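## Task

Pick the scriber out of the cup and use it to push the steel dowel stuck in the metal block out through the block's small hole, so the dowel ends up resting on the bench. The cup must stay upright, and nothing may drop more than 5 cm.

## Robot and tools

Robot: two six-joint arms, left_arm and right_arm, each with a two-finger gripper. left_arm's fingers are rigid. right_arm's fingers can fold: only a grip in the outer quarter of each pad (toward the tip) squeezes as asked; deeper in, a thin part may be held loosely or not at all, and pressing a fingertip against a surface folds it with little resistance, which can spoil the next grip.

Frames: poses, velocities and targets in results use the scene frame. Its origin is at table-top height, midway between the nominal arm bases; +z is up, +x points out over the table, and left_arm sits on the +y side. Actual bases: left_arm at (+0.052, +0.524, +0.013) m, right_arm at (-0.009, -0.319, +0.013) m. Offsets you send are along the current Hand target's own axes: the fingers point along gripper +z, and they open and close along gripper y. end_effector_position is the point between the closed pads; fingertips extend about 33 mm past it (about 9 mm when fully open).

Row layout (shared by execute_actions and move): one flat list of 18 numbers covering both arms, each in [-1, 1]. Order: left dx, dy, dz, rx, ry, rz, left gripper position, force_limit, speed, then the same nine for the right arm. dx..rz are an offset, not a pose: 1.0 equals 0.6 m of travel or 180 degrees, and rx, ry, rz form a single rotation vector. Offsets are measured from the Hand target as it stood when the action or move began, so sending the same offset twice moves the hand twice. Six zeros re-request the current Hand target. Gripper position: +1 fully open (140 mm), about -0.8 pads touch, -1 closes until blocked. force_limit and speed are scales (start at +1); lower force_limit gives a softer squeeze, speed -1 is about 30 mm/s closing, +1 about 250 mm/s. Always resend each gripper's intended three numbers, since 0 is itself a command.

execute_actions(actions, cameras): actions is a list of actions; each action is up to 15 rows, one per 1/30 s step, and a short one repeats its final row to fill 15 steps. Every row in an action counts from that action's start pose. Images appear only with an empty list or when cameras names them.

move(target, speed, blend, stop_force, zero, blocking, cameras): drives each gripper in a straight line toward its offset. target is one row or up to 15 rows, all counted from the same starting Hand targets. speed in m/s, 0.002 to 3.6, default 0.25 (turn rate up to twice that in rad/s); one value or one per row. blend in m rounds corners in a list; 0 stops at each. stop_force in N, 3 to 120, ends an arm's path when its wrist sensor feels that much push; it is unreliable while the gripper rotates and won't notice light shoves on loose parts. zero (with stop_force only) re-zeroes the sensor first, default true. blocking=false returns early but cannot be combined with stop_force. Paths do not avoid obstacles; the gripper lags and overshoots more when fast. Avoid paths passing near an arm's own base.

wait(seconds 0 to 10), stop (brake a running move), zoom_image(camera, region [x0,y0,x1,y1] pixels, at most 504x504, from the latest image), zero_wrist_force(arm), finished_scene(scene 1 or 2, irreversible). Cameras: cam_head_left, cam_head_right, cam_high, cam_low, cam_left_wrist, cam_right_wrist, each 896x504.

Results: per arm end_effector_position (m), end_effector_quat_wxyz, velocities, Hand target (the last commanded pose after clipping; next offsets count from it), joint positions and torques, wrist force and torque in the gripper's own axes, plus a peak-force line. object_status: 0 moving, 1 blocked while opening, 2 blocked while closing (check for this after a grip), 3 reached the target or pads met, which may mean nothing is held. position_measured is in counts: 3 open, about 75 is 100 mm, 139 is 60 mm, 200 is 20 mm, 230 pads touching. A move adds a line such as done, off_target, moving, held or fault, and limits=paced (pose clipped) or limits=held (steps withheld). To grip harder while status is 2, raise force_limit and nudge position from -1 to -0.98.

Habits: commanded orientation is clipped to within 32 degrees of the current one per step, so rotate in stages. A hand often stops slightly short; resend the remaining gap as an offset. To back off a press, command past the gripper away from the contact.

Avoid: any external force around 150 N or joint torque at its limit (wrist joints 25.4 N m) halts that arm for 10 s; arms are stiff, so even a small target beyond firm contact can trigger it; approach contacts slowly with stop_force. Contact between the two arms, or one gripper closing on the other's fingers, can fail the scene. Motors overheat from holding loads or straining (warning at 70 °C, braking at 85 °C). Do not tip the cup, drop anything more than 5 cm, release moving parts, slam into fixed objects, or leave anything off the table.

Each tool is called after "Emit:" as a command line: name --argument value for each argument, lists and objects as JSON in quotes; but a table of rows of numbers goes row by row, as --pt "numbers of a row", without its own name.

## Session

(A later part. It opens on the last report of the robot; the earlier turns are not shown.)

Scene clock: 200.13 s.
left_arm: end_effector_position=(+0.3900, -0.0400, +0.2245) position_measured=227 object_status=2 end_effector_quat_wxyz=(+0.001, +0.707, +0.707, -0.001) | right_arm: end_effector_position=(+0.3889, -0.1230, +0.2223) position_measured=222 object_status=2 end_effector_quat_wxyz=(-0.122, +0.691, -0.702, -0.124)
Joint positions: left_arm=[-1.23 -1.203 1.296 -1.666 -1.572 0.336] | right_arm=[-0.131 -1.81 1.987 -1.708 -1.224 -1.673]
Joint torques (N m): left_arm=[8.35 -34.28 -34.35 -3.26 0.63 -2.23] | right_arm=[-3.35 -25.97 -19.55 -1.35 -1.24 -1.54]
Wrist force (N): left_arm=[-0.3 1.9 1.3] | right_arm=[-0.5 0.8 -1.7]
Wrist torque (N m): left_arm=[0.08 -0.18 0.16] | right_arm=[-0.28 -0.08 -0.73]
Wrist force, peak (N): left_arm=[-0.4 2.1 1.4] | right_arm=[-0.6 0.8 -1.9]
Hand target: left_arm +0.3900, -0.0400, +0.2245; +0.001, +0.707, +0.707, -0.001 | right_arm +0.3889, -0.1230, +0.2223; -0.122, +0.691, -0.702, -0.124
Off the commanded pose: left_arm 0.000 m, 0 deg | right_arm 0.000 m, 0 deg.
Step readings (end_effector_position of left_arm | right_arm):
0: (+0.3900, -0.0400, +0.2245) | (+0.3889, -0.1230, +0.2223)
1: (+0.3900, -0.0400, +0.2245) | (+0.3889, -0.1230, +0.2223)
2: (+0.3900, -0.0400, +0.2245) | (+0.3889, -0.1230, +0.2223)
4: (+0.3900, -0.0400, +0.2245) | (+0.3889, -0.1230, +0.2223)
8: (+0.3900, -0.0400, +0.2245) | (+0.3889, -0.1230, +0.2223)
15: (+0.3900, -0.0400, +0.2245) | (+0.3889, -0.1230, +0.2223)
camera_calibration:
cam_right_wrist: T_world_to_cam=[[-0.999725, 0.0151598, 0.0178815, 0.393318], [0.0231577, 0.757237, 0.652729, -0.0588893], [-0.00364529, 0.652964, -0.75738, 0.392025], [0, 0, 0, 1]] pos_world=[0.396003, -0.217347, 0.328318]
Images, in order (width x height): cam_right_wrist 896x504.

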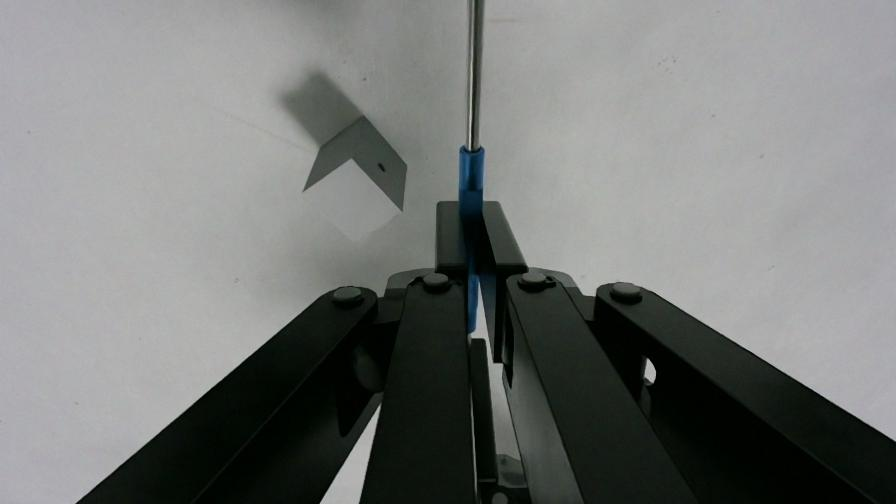

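Emit:
move --pt "0 0 0 0 0 0 -0.3 0 -0.5 0 0 0 0 0 0 -0.98 0.5 -1" --pt "0 0 -0.22 0 0 0 -0.3 0 -0.5 0 0 0 0 0 0 -0.98 0.5 -1" --speed 0.25 --cameras '["cam_right_wrist","cam_left_wrist"]'

Emit:
zoom_image --camera "cam_right_wrist" --region '[280, 60, 560, 380]'

Emit:
zoom_image --camera "cam_left_wrist" --region '[400, 100, 680, 400]'

Scene clock: 221.10 s.
left_arm: end_effector_position=(+0.3900, -0.0397, +0.3564) position_measured=167 object_status=3 end_effector_quat_wxyz=(+0.001, +0.707, +0.707, -0.001) | right_arm: end_effector_position=(+0.3889, -0.1230, +0.2223) position_measured=222 object_status=2 end_effector_quat_wxyz=(-0.122, +0.691, -0.702, -0.124)
Joint positions: left_arm=[-1.23 -1.175 0.917 -1.315 -1.572 0.336] | right_arm=[-0.131 -1.81 1.987 -1.708 -1.224 -1.673]
Joint torques (N m): left_arm=[8.71 -42.82 -33.8 -1.06 -1.91 1.46] | right_arm=[4.09 -23.98 -21.01 -3.08 -1.14 0.47]
Wrist force (N): left_arm=[-0.1 0.2 0.8] | right_arm=[-0.1 -0.5 -1.3]
Wrist torque (N m): left_arm=[0.05 -0.15 -0.15] | right_arm=[-0.08 -0.02 -0.33]
Wrist force, peak (N): left_arm=[-0.2 0.6 4.5] | right_arm=[-1.2 1.8 -1.6]
Hand target: left_arm +0.3900, -0.0397, +0.3565; +0.001, +0.707, +0.707, -0.001 | right_arm +0.3889, -0.1230, +0.2223; -0.122, +0.691, -0.702, -0.124
Off the commanded pose: left_arm 0.000 m, 0 deg | right_arm 0.000 m, 0 deg.
move: done
camera_calibration:
cam_left_wrist: T_world_to_cam=[[0.999537, 0.0296793, -0.00663418, -0.373487], [0.0302268, -0.945514, 0.324176, -0.159904], [0.00334859, -0.324226, -0.945974, 0.463462], [0, 0, 0, 1]] pos_world=[0.376596, 0.0101605, 0.487782]
cam_right_wrist: T_world_to_cam=[[-0.999725, 0.0151598, 0.0178815, 0.393318], [0.0231577, 0.757237, 0.652729, -0.0588893], [-0.00364529, 0.652964, -0.75738, 0.392025], [0, 0, 0, 1]] pos_world=[0.396003, -0.217347, 0.328318]
Images, in order (width x height): cam_left_wrist 896x504, cam_right_wrist 896x504.

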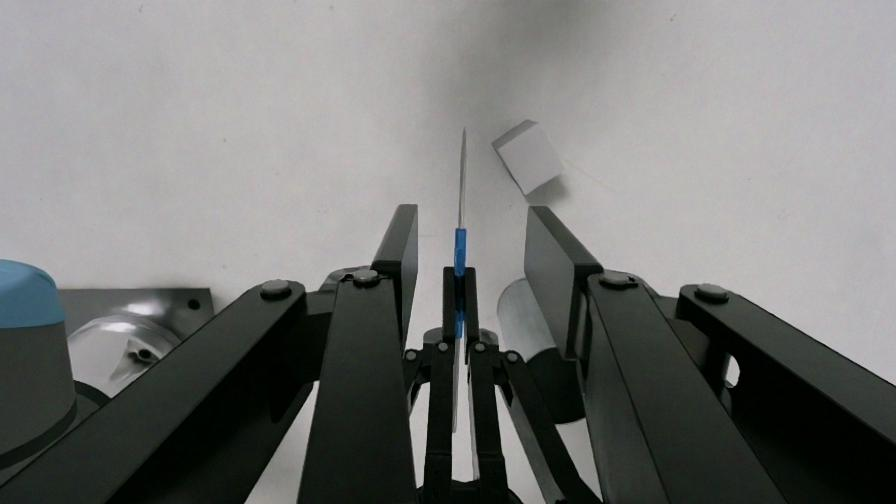

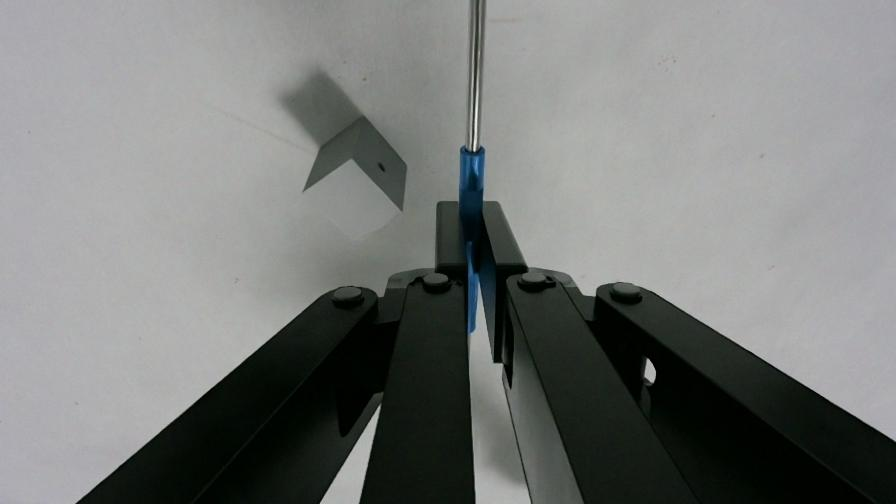

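Scaled by 1.575 from the camera's 896x504 image, which has a finer 1280x720 frame.

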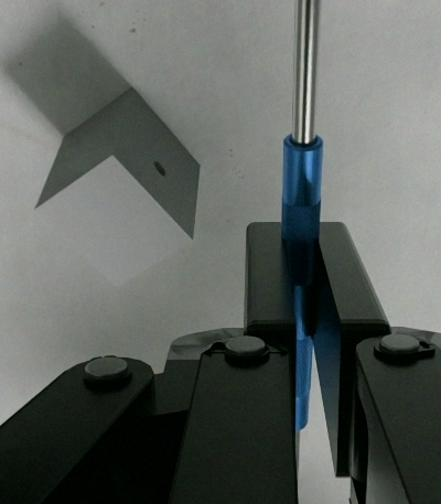

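Scaled by 1.680 from the camera's 896x504 image, which has a finer 1280x720 frame.

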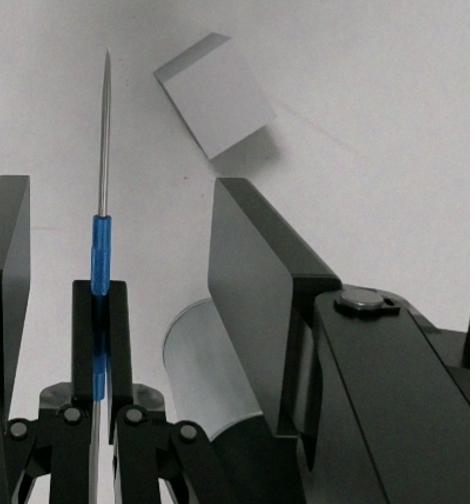

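Emit:
move --pt "0.0478 0.1765 0.05 0.0660 -0.1282 0.2977 0.3 0 0 0 0 0 0 0 0 -0.98 0.5 -1" --pt "0.0478 0.1765 0.3428 0.0660 -0.1282 0.2977 0.3 0 0 0.0678 0.1160 0.0998 0.1019 -0.0016 0.2798 -0.98 0.5 -1" --speed 0.3 --cameras '["cam_right_wrist","cam_left_wrist","cam_head_right","cam_low"]'

Emit:
zoom_image --camera "cam_left_wrist" --region '[300, 60, 620, 400]'

Emit:
zoom_image --camera "cam_right_wrist" --region '[330, 200, 600, 500]'

Scene clock: 237.20 s.
left_arm: end_effector_position=(+0.4958, -0.0114, +0.1507) position_measured=91 object_status=3 end_effector_quat_wxyz=(+0.067, +0.930, +0.298, -0.207) | right_arm: end_effector_position=(+0.3186, -0.1396, +0.1526) position_measured=222 object_status=2 end_effector_quat_wxyz=(+0.164, -0.300, +0.938, +0.055)
Joint positions: left_arm=[-0.876 -1.012 1.271 -1.798 -2.008 1.648] | right_arm=[-0.09 -2.173 2.449 -2.117 -1.347 -0.66]
Joint torques (N m): left_arm=[-9.89 -51.16 -32.96 -3.14 -2.55 -1.65] | right_arm=[-3.54 4.77 -20.74 -1.59 2.24 2.53]
Wrist force (N): left_arm=[0.9 0.0 -0.1] | right_arm=[-0.2 -0.8 -1.1]
Wrist torque (N m): left_arm=[-0.01 -0.49 -0.19] | right_arm=[-0.09 -0.01 -0.33]
Wrist force, peak (N): left_arm=[2.1 0.8 -0.4] | right_arm=[-0.6 -1.6 -1.8]
Hand target: left_arm +0.4958, -0.0114, +0.1507; +0.067, +0.930, +0.298, -0.207 | right_arm +0.3186, -0.1396, +0.1525; +0.164, -0.300, +0.938, +0.055
Off the commanded pose: left_arm 0.000 m, 0 deg | right_arm 0.000 m, 0 deg.
move: done
camera_calibration:
cam_left_wrist: T_world_to_cam=[[0.600537, -0.799428, -0.0164085, -0.291576], [-0.569524, -0.442055, 0.692987, 0.177873], [-0.561247, -0.406819, -0.720764, 0.522769], [0, 0, 0, 1]] pos_world=[0.569808, 0.0582083, 0.248745]
cam_right_wrist: T_world_to_cam=[[-0.581287, 0.813514, 0.0173295, 0.302734], [0.623016, 0.431268, 0.652579, -0.235789], [0.523408, 0.390132, -0.757523, 0.1452], [0, 0, 0, 1]] pos_world=[0.246876, -0.201238, 0.258617]
Images, in order (width x height): cam_head_right 896x504, cam_low 896x504, cam_left_wrist 896x504, cam_right_wrist 896x504.

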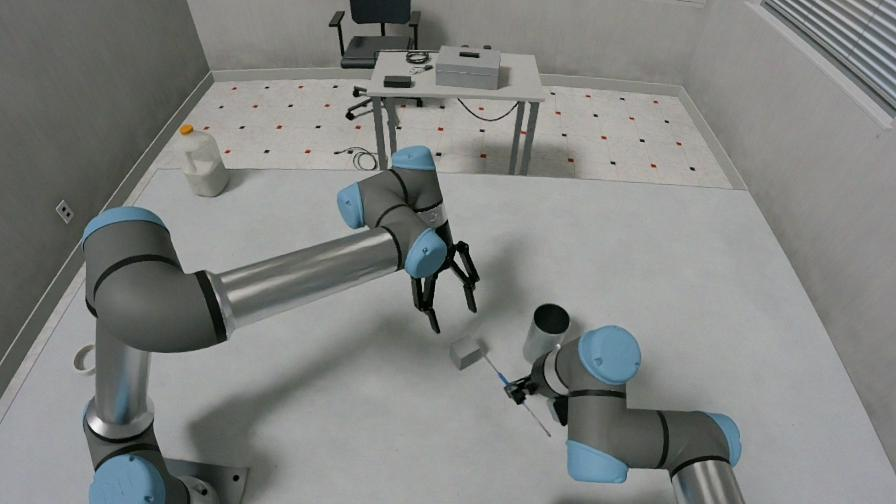

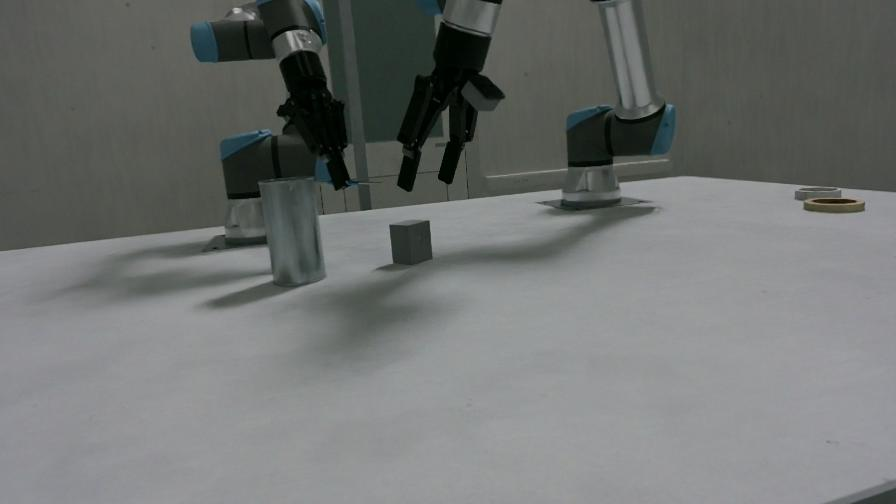

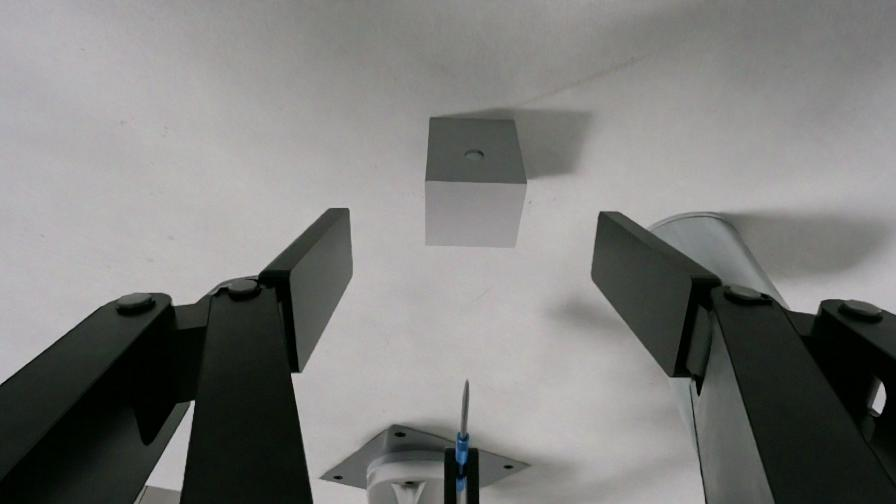

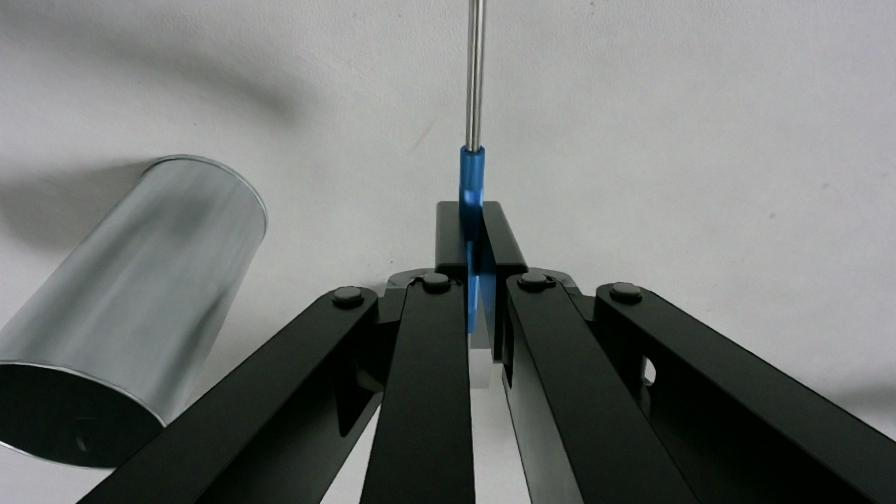

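Scaled by 1.482 from the camera's 896x504 image, which has a finer 1280x720 frame.

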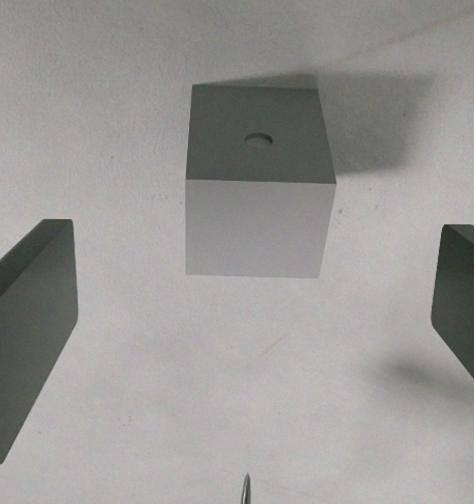

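Scaled by 1.680 from the camera's 896x504 image, which has a finer 1280x720 frame.

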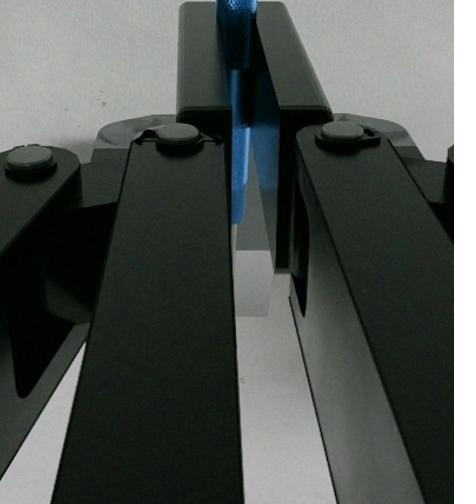

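Emit:
move --target '[0,0,0,0,0,0,0.3,0,0,0.0513,-0.0022,0.1410,0,0,0,-0.98,0.5,-1]' --speed 0.15 --cameras '["cam_right_wrist","cam_left_wrist","cam_head_right","cam_low","cam_head_left"]'

Emit:
zoom_image --camera "cam_left_wrist" --region '[350, 90, 600, 340]'

Emit:
zoom_image --camera "cam_low" --region '[300, 180, 460, 290]'

Emit:
zoom_image --camera "cam_head_right" --region '[430, 320, 590, 460]'

Emit:
zoom_image --camera "cam_head_left" --region '[430, 320, 590, 460]'

Scene clock: 264.27 s.
left_arm: end_effector_position=(+0.4958, -0.0114, +0.1507) position_measured=91 object_status=3 end_effector_quat_wxyz=(+0.067, +0.930, +0.298, -0.207) | right_arm: end_effector_position=(+0.3190, -0.1403, +0.0625) position_measured=222 object_status=2 end_effector_quat_wxyz=(+0.164, -0.300, +0.938, +0.055)
Joint positions: left_arm=[-0.876 -1.012 1.271 -1.798 -2.008 1.648] | right_arm=[-0.093 -2.007 2.64 -2.473 -1.347 -0.662]
Joint torques (N m): left_arm=[-6.89 -51.66 -34.57 -3.34 -2.59 1.41] | right_arm=[-4.91 1.75 -15.51 -5.6 -1.08 -1.81]
Wrist force (N): left_arm=[0.6 0.2 -0.5] | right_arm=[-0.2 -0.6 -1.3]
Wrist torque (N m): left_arm=[0.04 -0.42 -0.19] | right_arm=[-0.09 0.01 -0.43]
Wrist force, peak (N): left_arm=[1.0 0.2 -0.2] | right_arm=[-1.3 -0.5 -3.2]
Hand target: left_arm +0.4958, -0.0114, +0.1507; +0.067, +0.930, +0.298, -0.207 | right_arm +0.3191, -0.1403, +0.0625; +0.164, -0.300, +0.938, +0.055
Off the commanded pose: left_arm 0.000 m, 0 deg | right_arm 0.000 m, 0 deg.
move: done
camera_calibration:
cam_left_wrist: T_world_to_cam=[[0.600537, -0.799433, -0.0162107, -0.291623], [-0.569614, -0.441949, 0.692979, 0.177852], [-0.561155, -0.406926, -0.720775, 0.522798], [0, 0, 0, 1]] pos_world=[0.569808, 0.0582081, 0.248845]
cam_right_wrist: T_world_to_cam=[[-0.580942, 0.813755, 0.0175723, 0.30502], [0.62335, 0.430921, 0.652489, -0.177076], [0.523394, 0.390012, -0.757594, 0.0770024], [0, 0, 0, 1]] pos_world=[0.247277, -0.201938, 0.168517]
Images, in order (width x height): cam_head_left 896x504, cam_head_right 896x504, cam_low 896x504, cam_left_wrist 896x504, cam_right_wrist 896x504.

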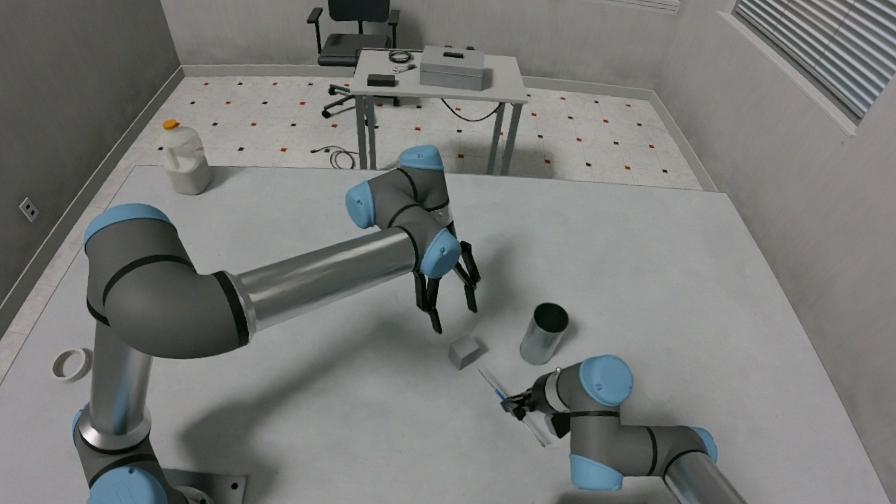

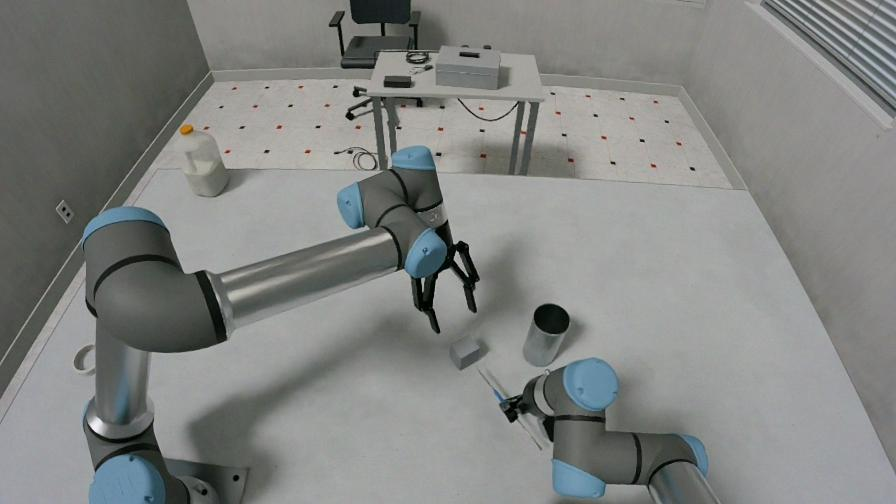

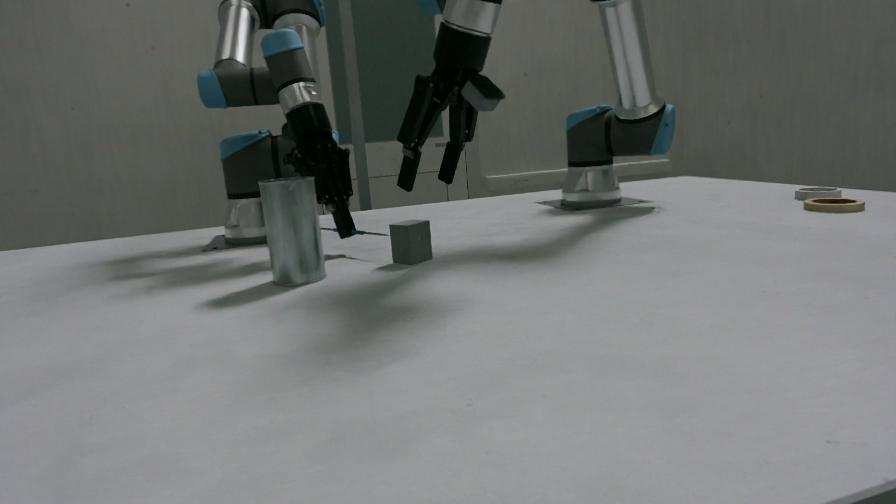

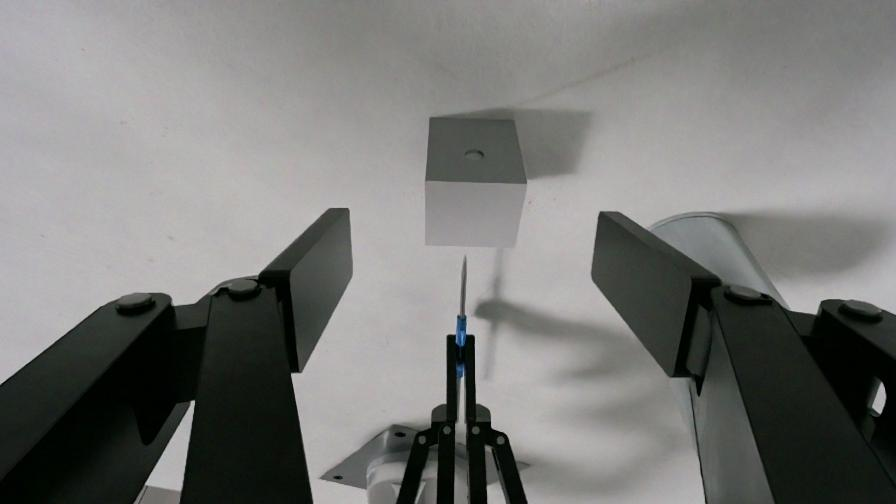

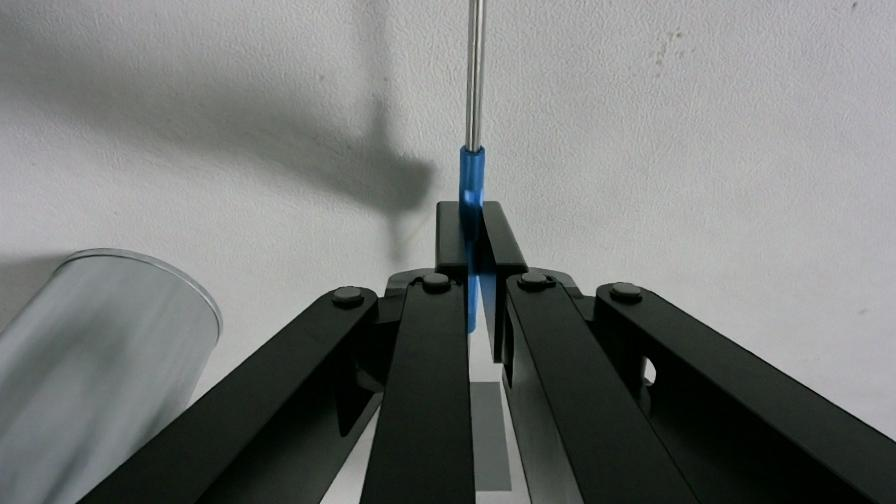

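Scaled by 2.016 from the camera's 896x504 image, which has a finer 1280x720 frame.

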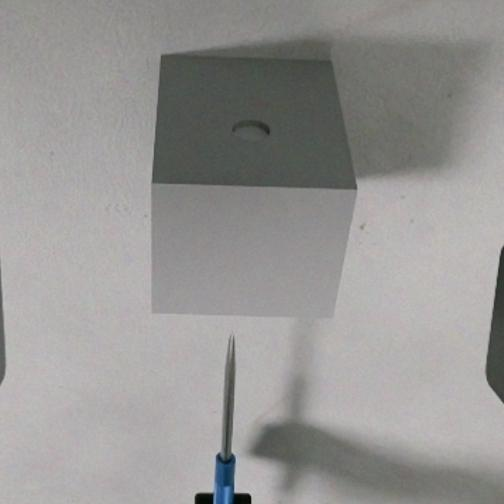

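Scaled by 3.150 from the camera's 896x504 image, which has a finer 1280x720 frame.

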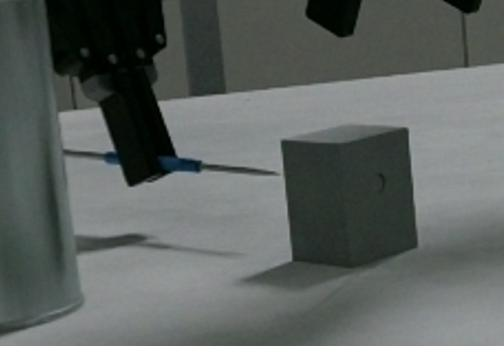

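Scaled by 3.150 from the camera's 896x504 image, which has a finer 1280x720 frame.

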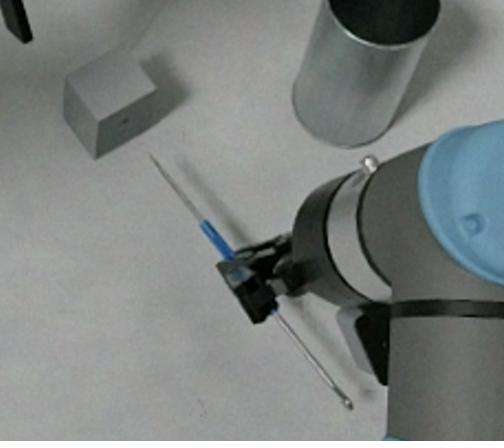

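Scaled by 3.150 from the camera's 896x504 image, which has a finer 1280x720 frame.

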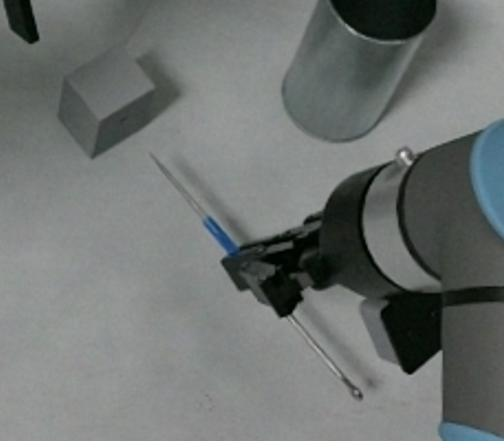

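Emit:
zoom_image --camera "cam_left_wrist" --region '[415, 230, 515, 380]'

Emit:
zoom_image --camera "cam_left_wrist" --region '[415, 110, 545, 260]'

Emit:
zoom_image --camera "cam_low" --region '[315, 210, 441, 270]'

Emit:
zoom_image --camera "cam_head_right" --region '[444, 332, 524, 412]'

Scaled by 3.360 from the camera's 896x504 image, which has a finer 1280x720 frame.

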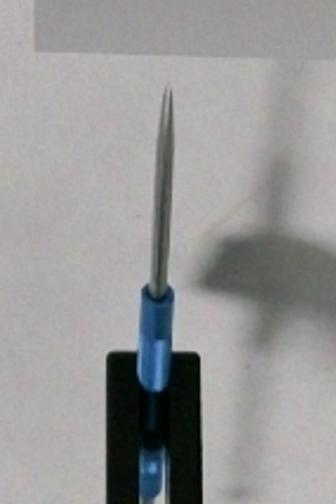

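Scaled by 3.360 from the camera's 896x504 image, which has a finer 1280x720 frame.

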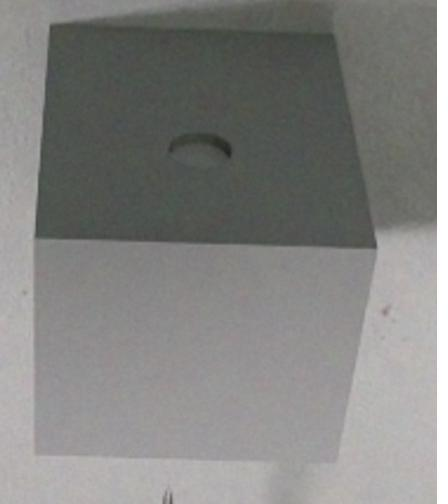

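Scaled by 4.000 from the camera's 896x504 image, which has a finer 1280x720 frame.

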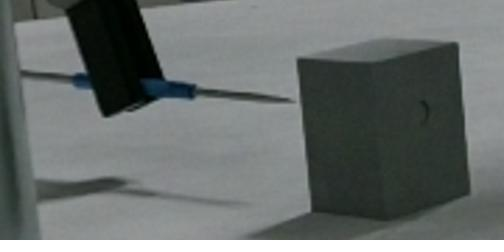

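Scaled by 6.300 from the camera's 896x504 image, which has a finer 1280x720 frame.

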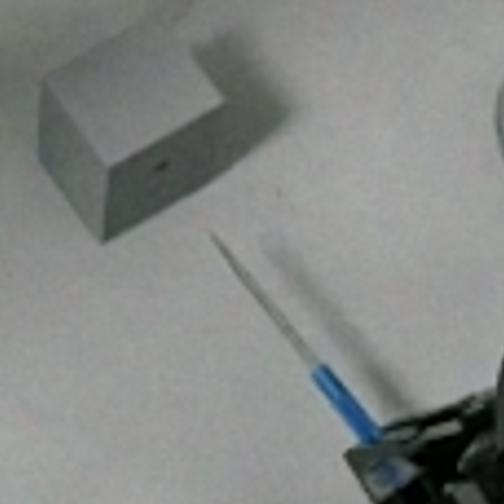

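Emit:
move --target '[0,0.0053,0.2,0,0,0,0.3,0,0,0,0,0,0,0,0,-0.98,0.5,-1]' --speed 0.1 --stop_force 12 --cameras '["cam_left_wrist","cam_low"]'

Emit:
zoom_image --camera "cam_low" --region '[315, 170, 495, 290]'

Scene clock: 281.13 s.
left_arm: end_effector_position=(+0.4564, -0.0438, +0.0420) position_measured=91 object_status=3 end_effector_quat_wxyz=(+0.067, +0.930, +0.298, -0.207) | right_arm: end_effector_position=(+0.3191, -0.1403, +0.0625) position_measured=222 object_status=2 end_effector_quat_wxyz=(+0.164, -0.300, +0.938, +0.055)
Joint positions: left_arm=[-0.949 -0.929 1.441 -2.086 -2.009 1.567] | right_arm=[-0.093 -2.007 2.64 -2.473 -1.346 -0.662]
Joint torques (N m): left_arm=[8.83 -43.94 -32.35 -3.9 0.77 1.71] | right_arm=[-5.44 -0.36 -14.53 -2.46 1.81 -1.96]
Wrist force (N): left_arm=[0.8 0.9 -0.1] | right_arm=[0.0 -0.6 -1.3]
Wrist torque (N m): left_arm=[0.16 -0.43 -0.24] | right_arm=[-0.08 -0.04 -0.42]
Wrist force, peak (N): left_arm=[0.4 0.3 -2.3] | right_arm=[0.0 -1.0 -1.4]
Hand target: left_arm +0.4564, -0.0438, +0.0420; +0.067, +0.930, +0.298, -0.207 | right_arm +0.3191, -0.1403, +0.0625; +0.164, -0.300, +0.938, +0.055
Off the commanded pose: left_arm 0.000 m, 0 deg | right_arm 0.000 m, 0 deg.
move: done
camera_calibration:
cam_left_wrist: T_world_to_cam=[[0.600537, -0.799433, -0.0162107, -0.295626], [-0.569614, -0.441949, 0.692979, 0.216417], [-0.561155, -0.406926, -0.720775, 0.409156], [0, 0, 0, 1]] pos_world=[0.530408, 0.0258081, 0.140145]
Images, in order (width x height): cam_low 896x504, cam_left_wrist 896x504.

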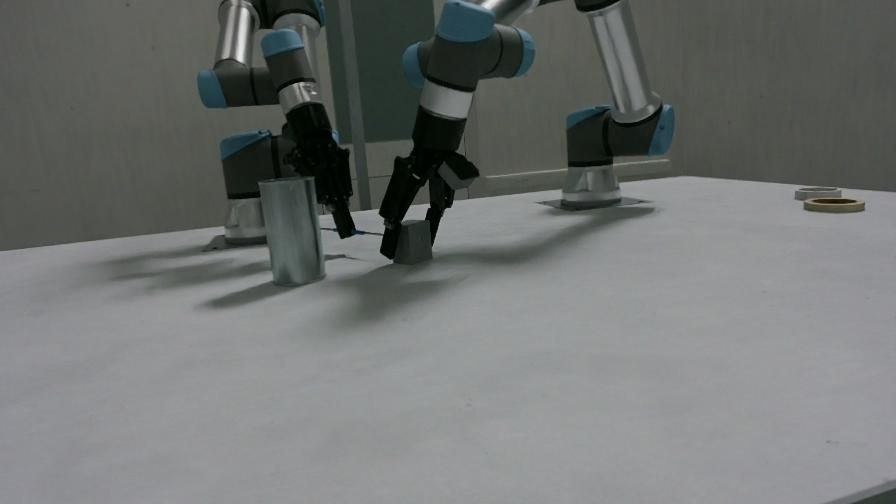

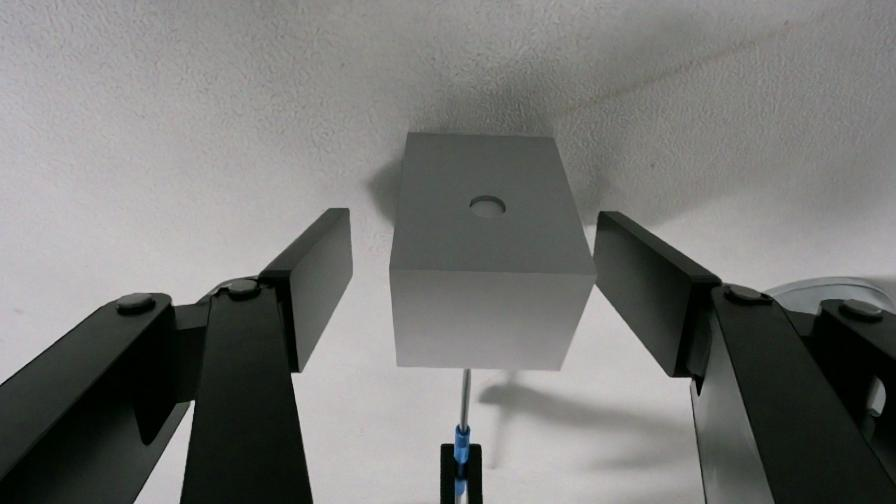

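Scaled by 2.800 from the camera's 896x504 image, which has a finer 1280x720 frame.

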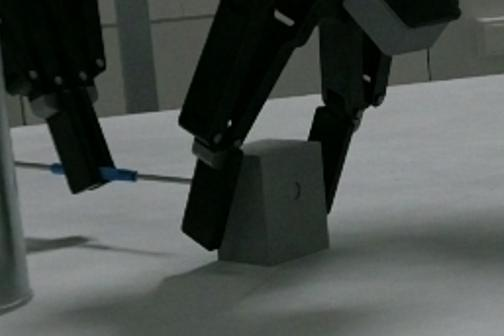

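Emit:
move --target '[0,0,0,0,0,0,-1,1,-1,0,0,0,0,0,0,-0.98,0.5,-1]' --speed 0.1 --cameras '["cam_left_wrist","cam_low","cam_head_right"]'

Emit:
zoom_image --camera "cam_low" --region '[315, 190, 441, 280]'

Emit:
zoom_image --camera "cam_head_right" --region '[424, 322, 544, 442]'

Emit:
zoom_image --camera "cam_left_wrist" --region '[350, 120, 650, 480]'

Scene clock: 286.83 s.
left_arm: end_effector_position=(+0.4564, -0.0438, +0.0420) position_measured=156 object_status=0 end_effector_quat_wxyz=(+0.067, +0.930, +0.298, -0.207) | right_arm: end_effector_position=(+0.3191, -0.1403, +0.0625) position_measured=222 object_status=2 end_effector_quat_wxyz=(+0.164, -0.300, +0.938, +0.055)
Joint positions: left_arm=[-0.949 -0.929 1.441 -2.086 -2.009 1.567] | right_arm=[-0.093 -2.007 2.64 -2.473 -1.346 -0.662]
Joint torques (N m): left_arm=[5.37 -43.61 -26.22 -1.33 0.98 1.27] | right_arm=[-4.47 -13.98 -15.33 -1.19 1.78 -1.57]
Wrist force (N): left_arm=[-1.0 -0.9 -5.9] | right_arm=[-0.2 -0.9 -1.2]
Wrist torque (N m): left_arm=[-0.03 -0.34 -0.15] | right_arm=[-0.15 0.00 -0.42]
Wrist force, peak (N): left_arm=[-1.0 -0.9 -5.9] | right_arm=[-0.1 -1.0 -1.3]
Hand target: left_arm +0.4564, -0.0438, +0.0420; +0.067, +0.930, +0.298, -0.207 | right_arm +0.3191, -0.1403, +0.0625; +0.164, -0.300, +0.938, +0.055
Off the commanded pose: left_arm 0.000 m, 0 deg | right_arm 0.000 m, 0 deg.
move: done
camera_calibration:
cam_left_wrist: T_world_to_cam=[[0.600537, -0.799433, -0.0162107, -0.295626], [-0.569614, -0.441949, 0.692979, 0.216417], [-0.561155, -0.406926, -0.720775, 0.409156], [0, 0, 0, 1]] pos_world=[0.530408, 0.0258081, 0.140145]
Images, in order (width x height): cam_head_right 896x504, cam_low 896x504, cam_left_wrist 896x504.

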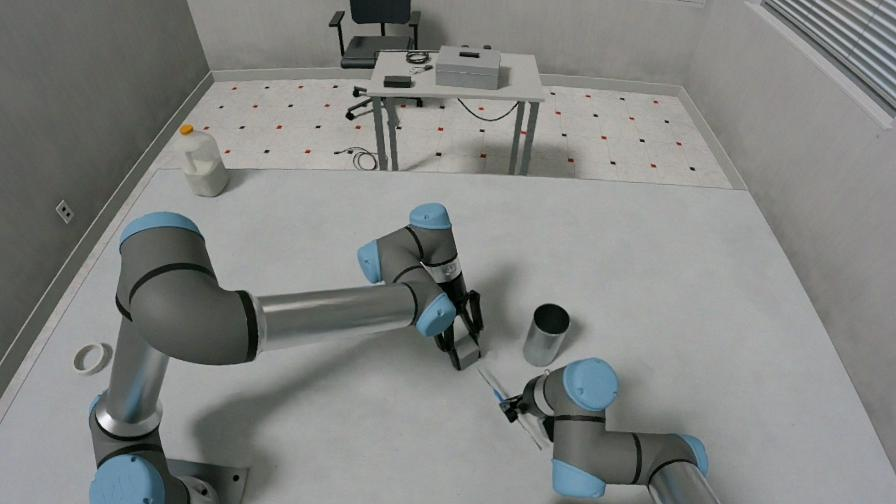

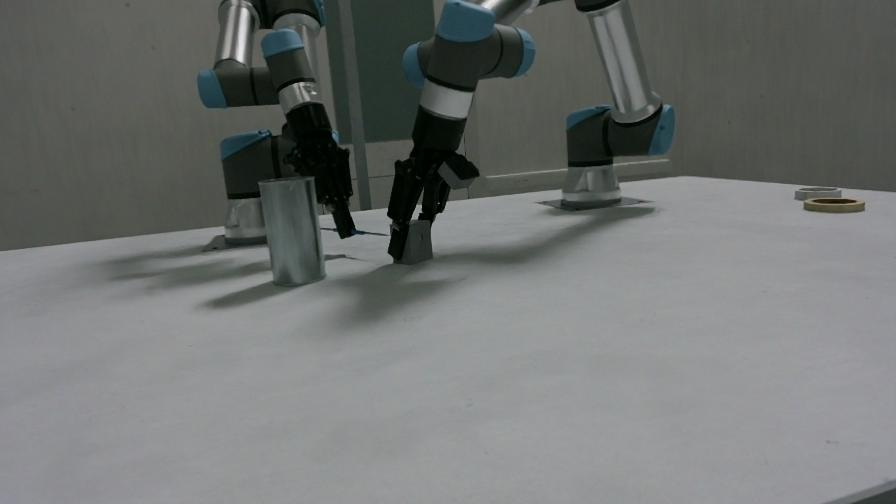

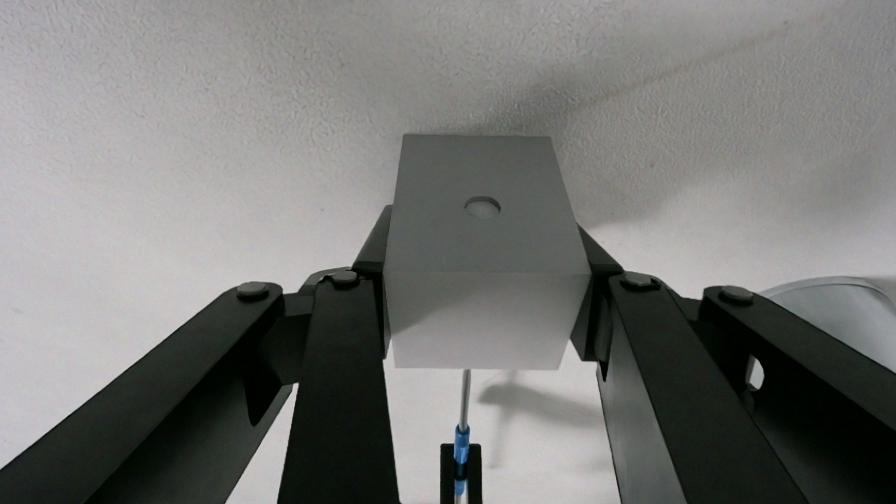

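Scaled by 4.000 from the camera's 896x504 image, which has a finer 1280x720 frame.

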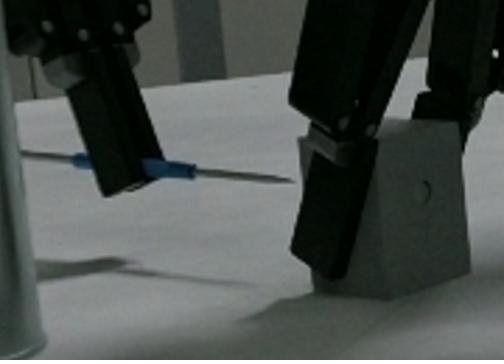

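Scaled by 4.200 from the camera's 896x504 image, which has a finer 1280x720 frame.

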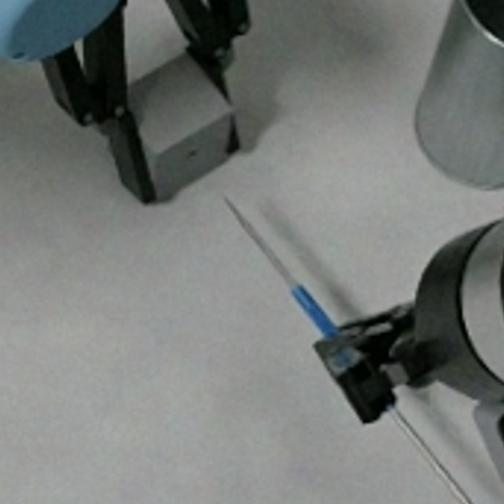

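Scaled by 1.400 from the camera's 896x504 image, which has a finer 1280x720 frame.

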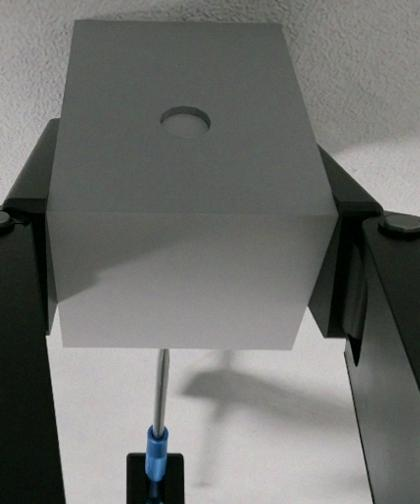

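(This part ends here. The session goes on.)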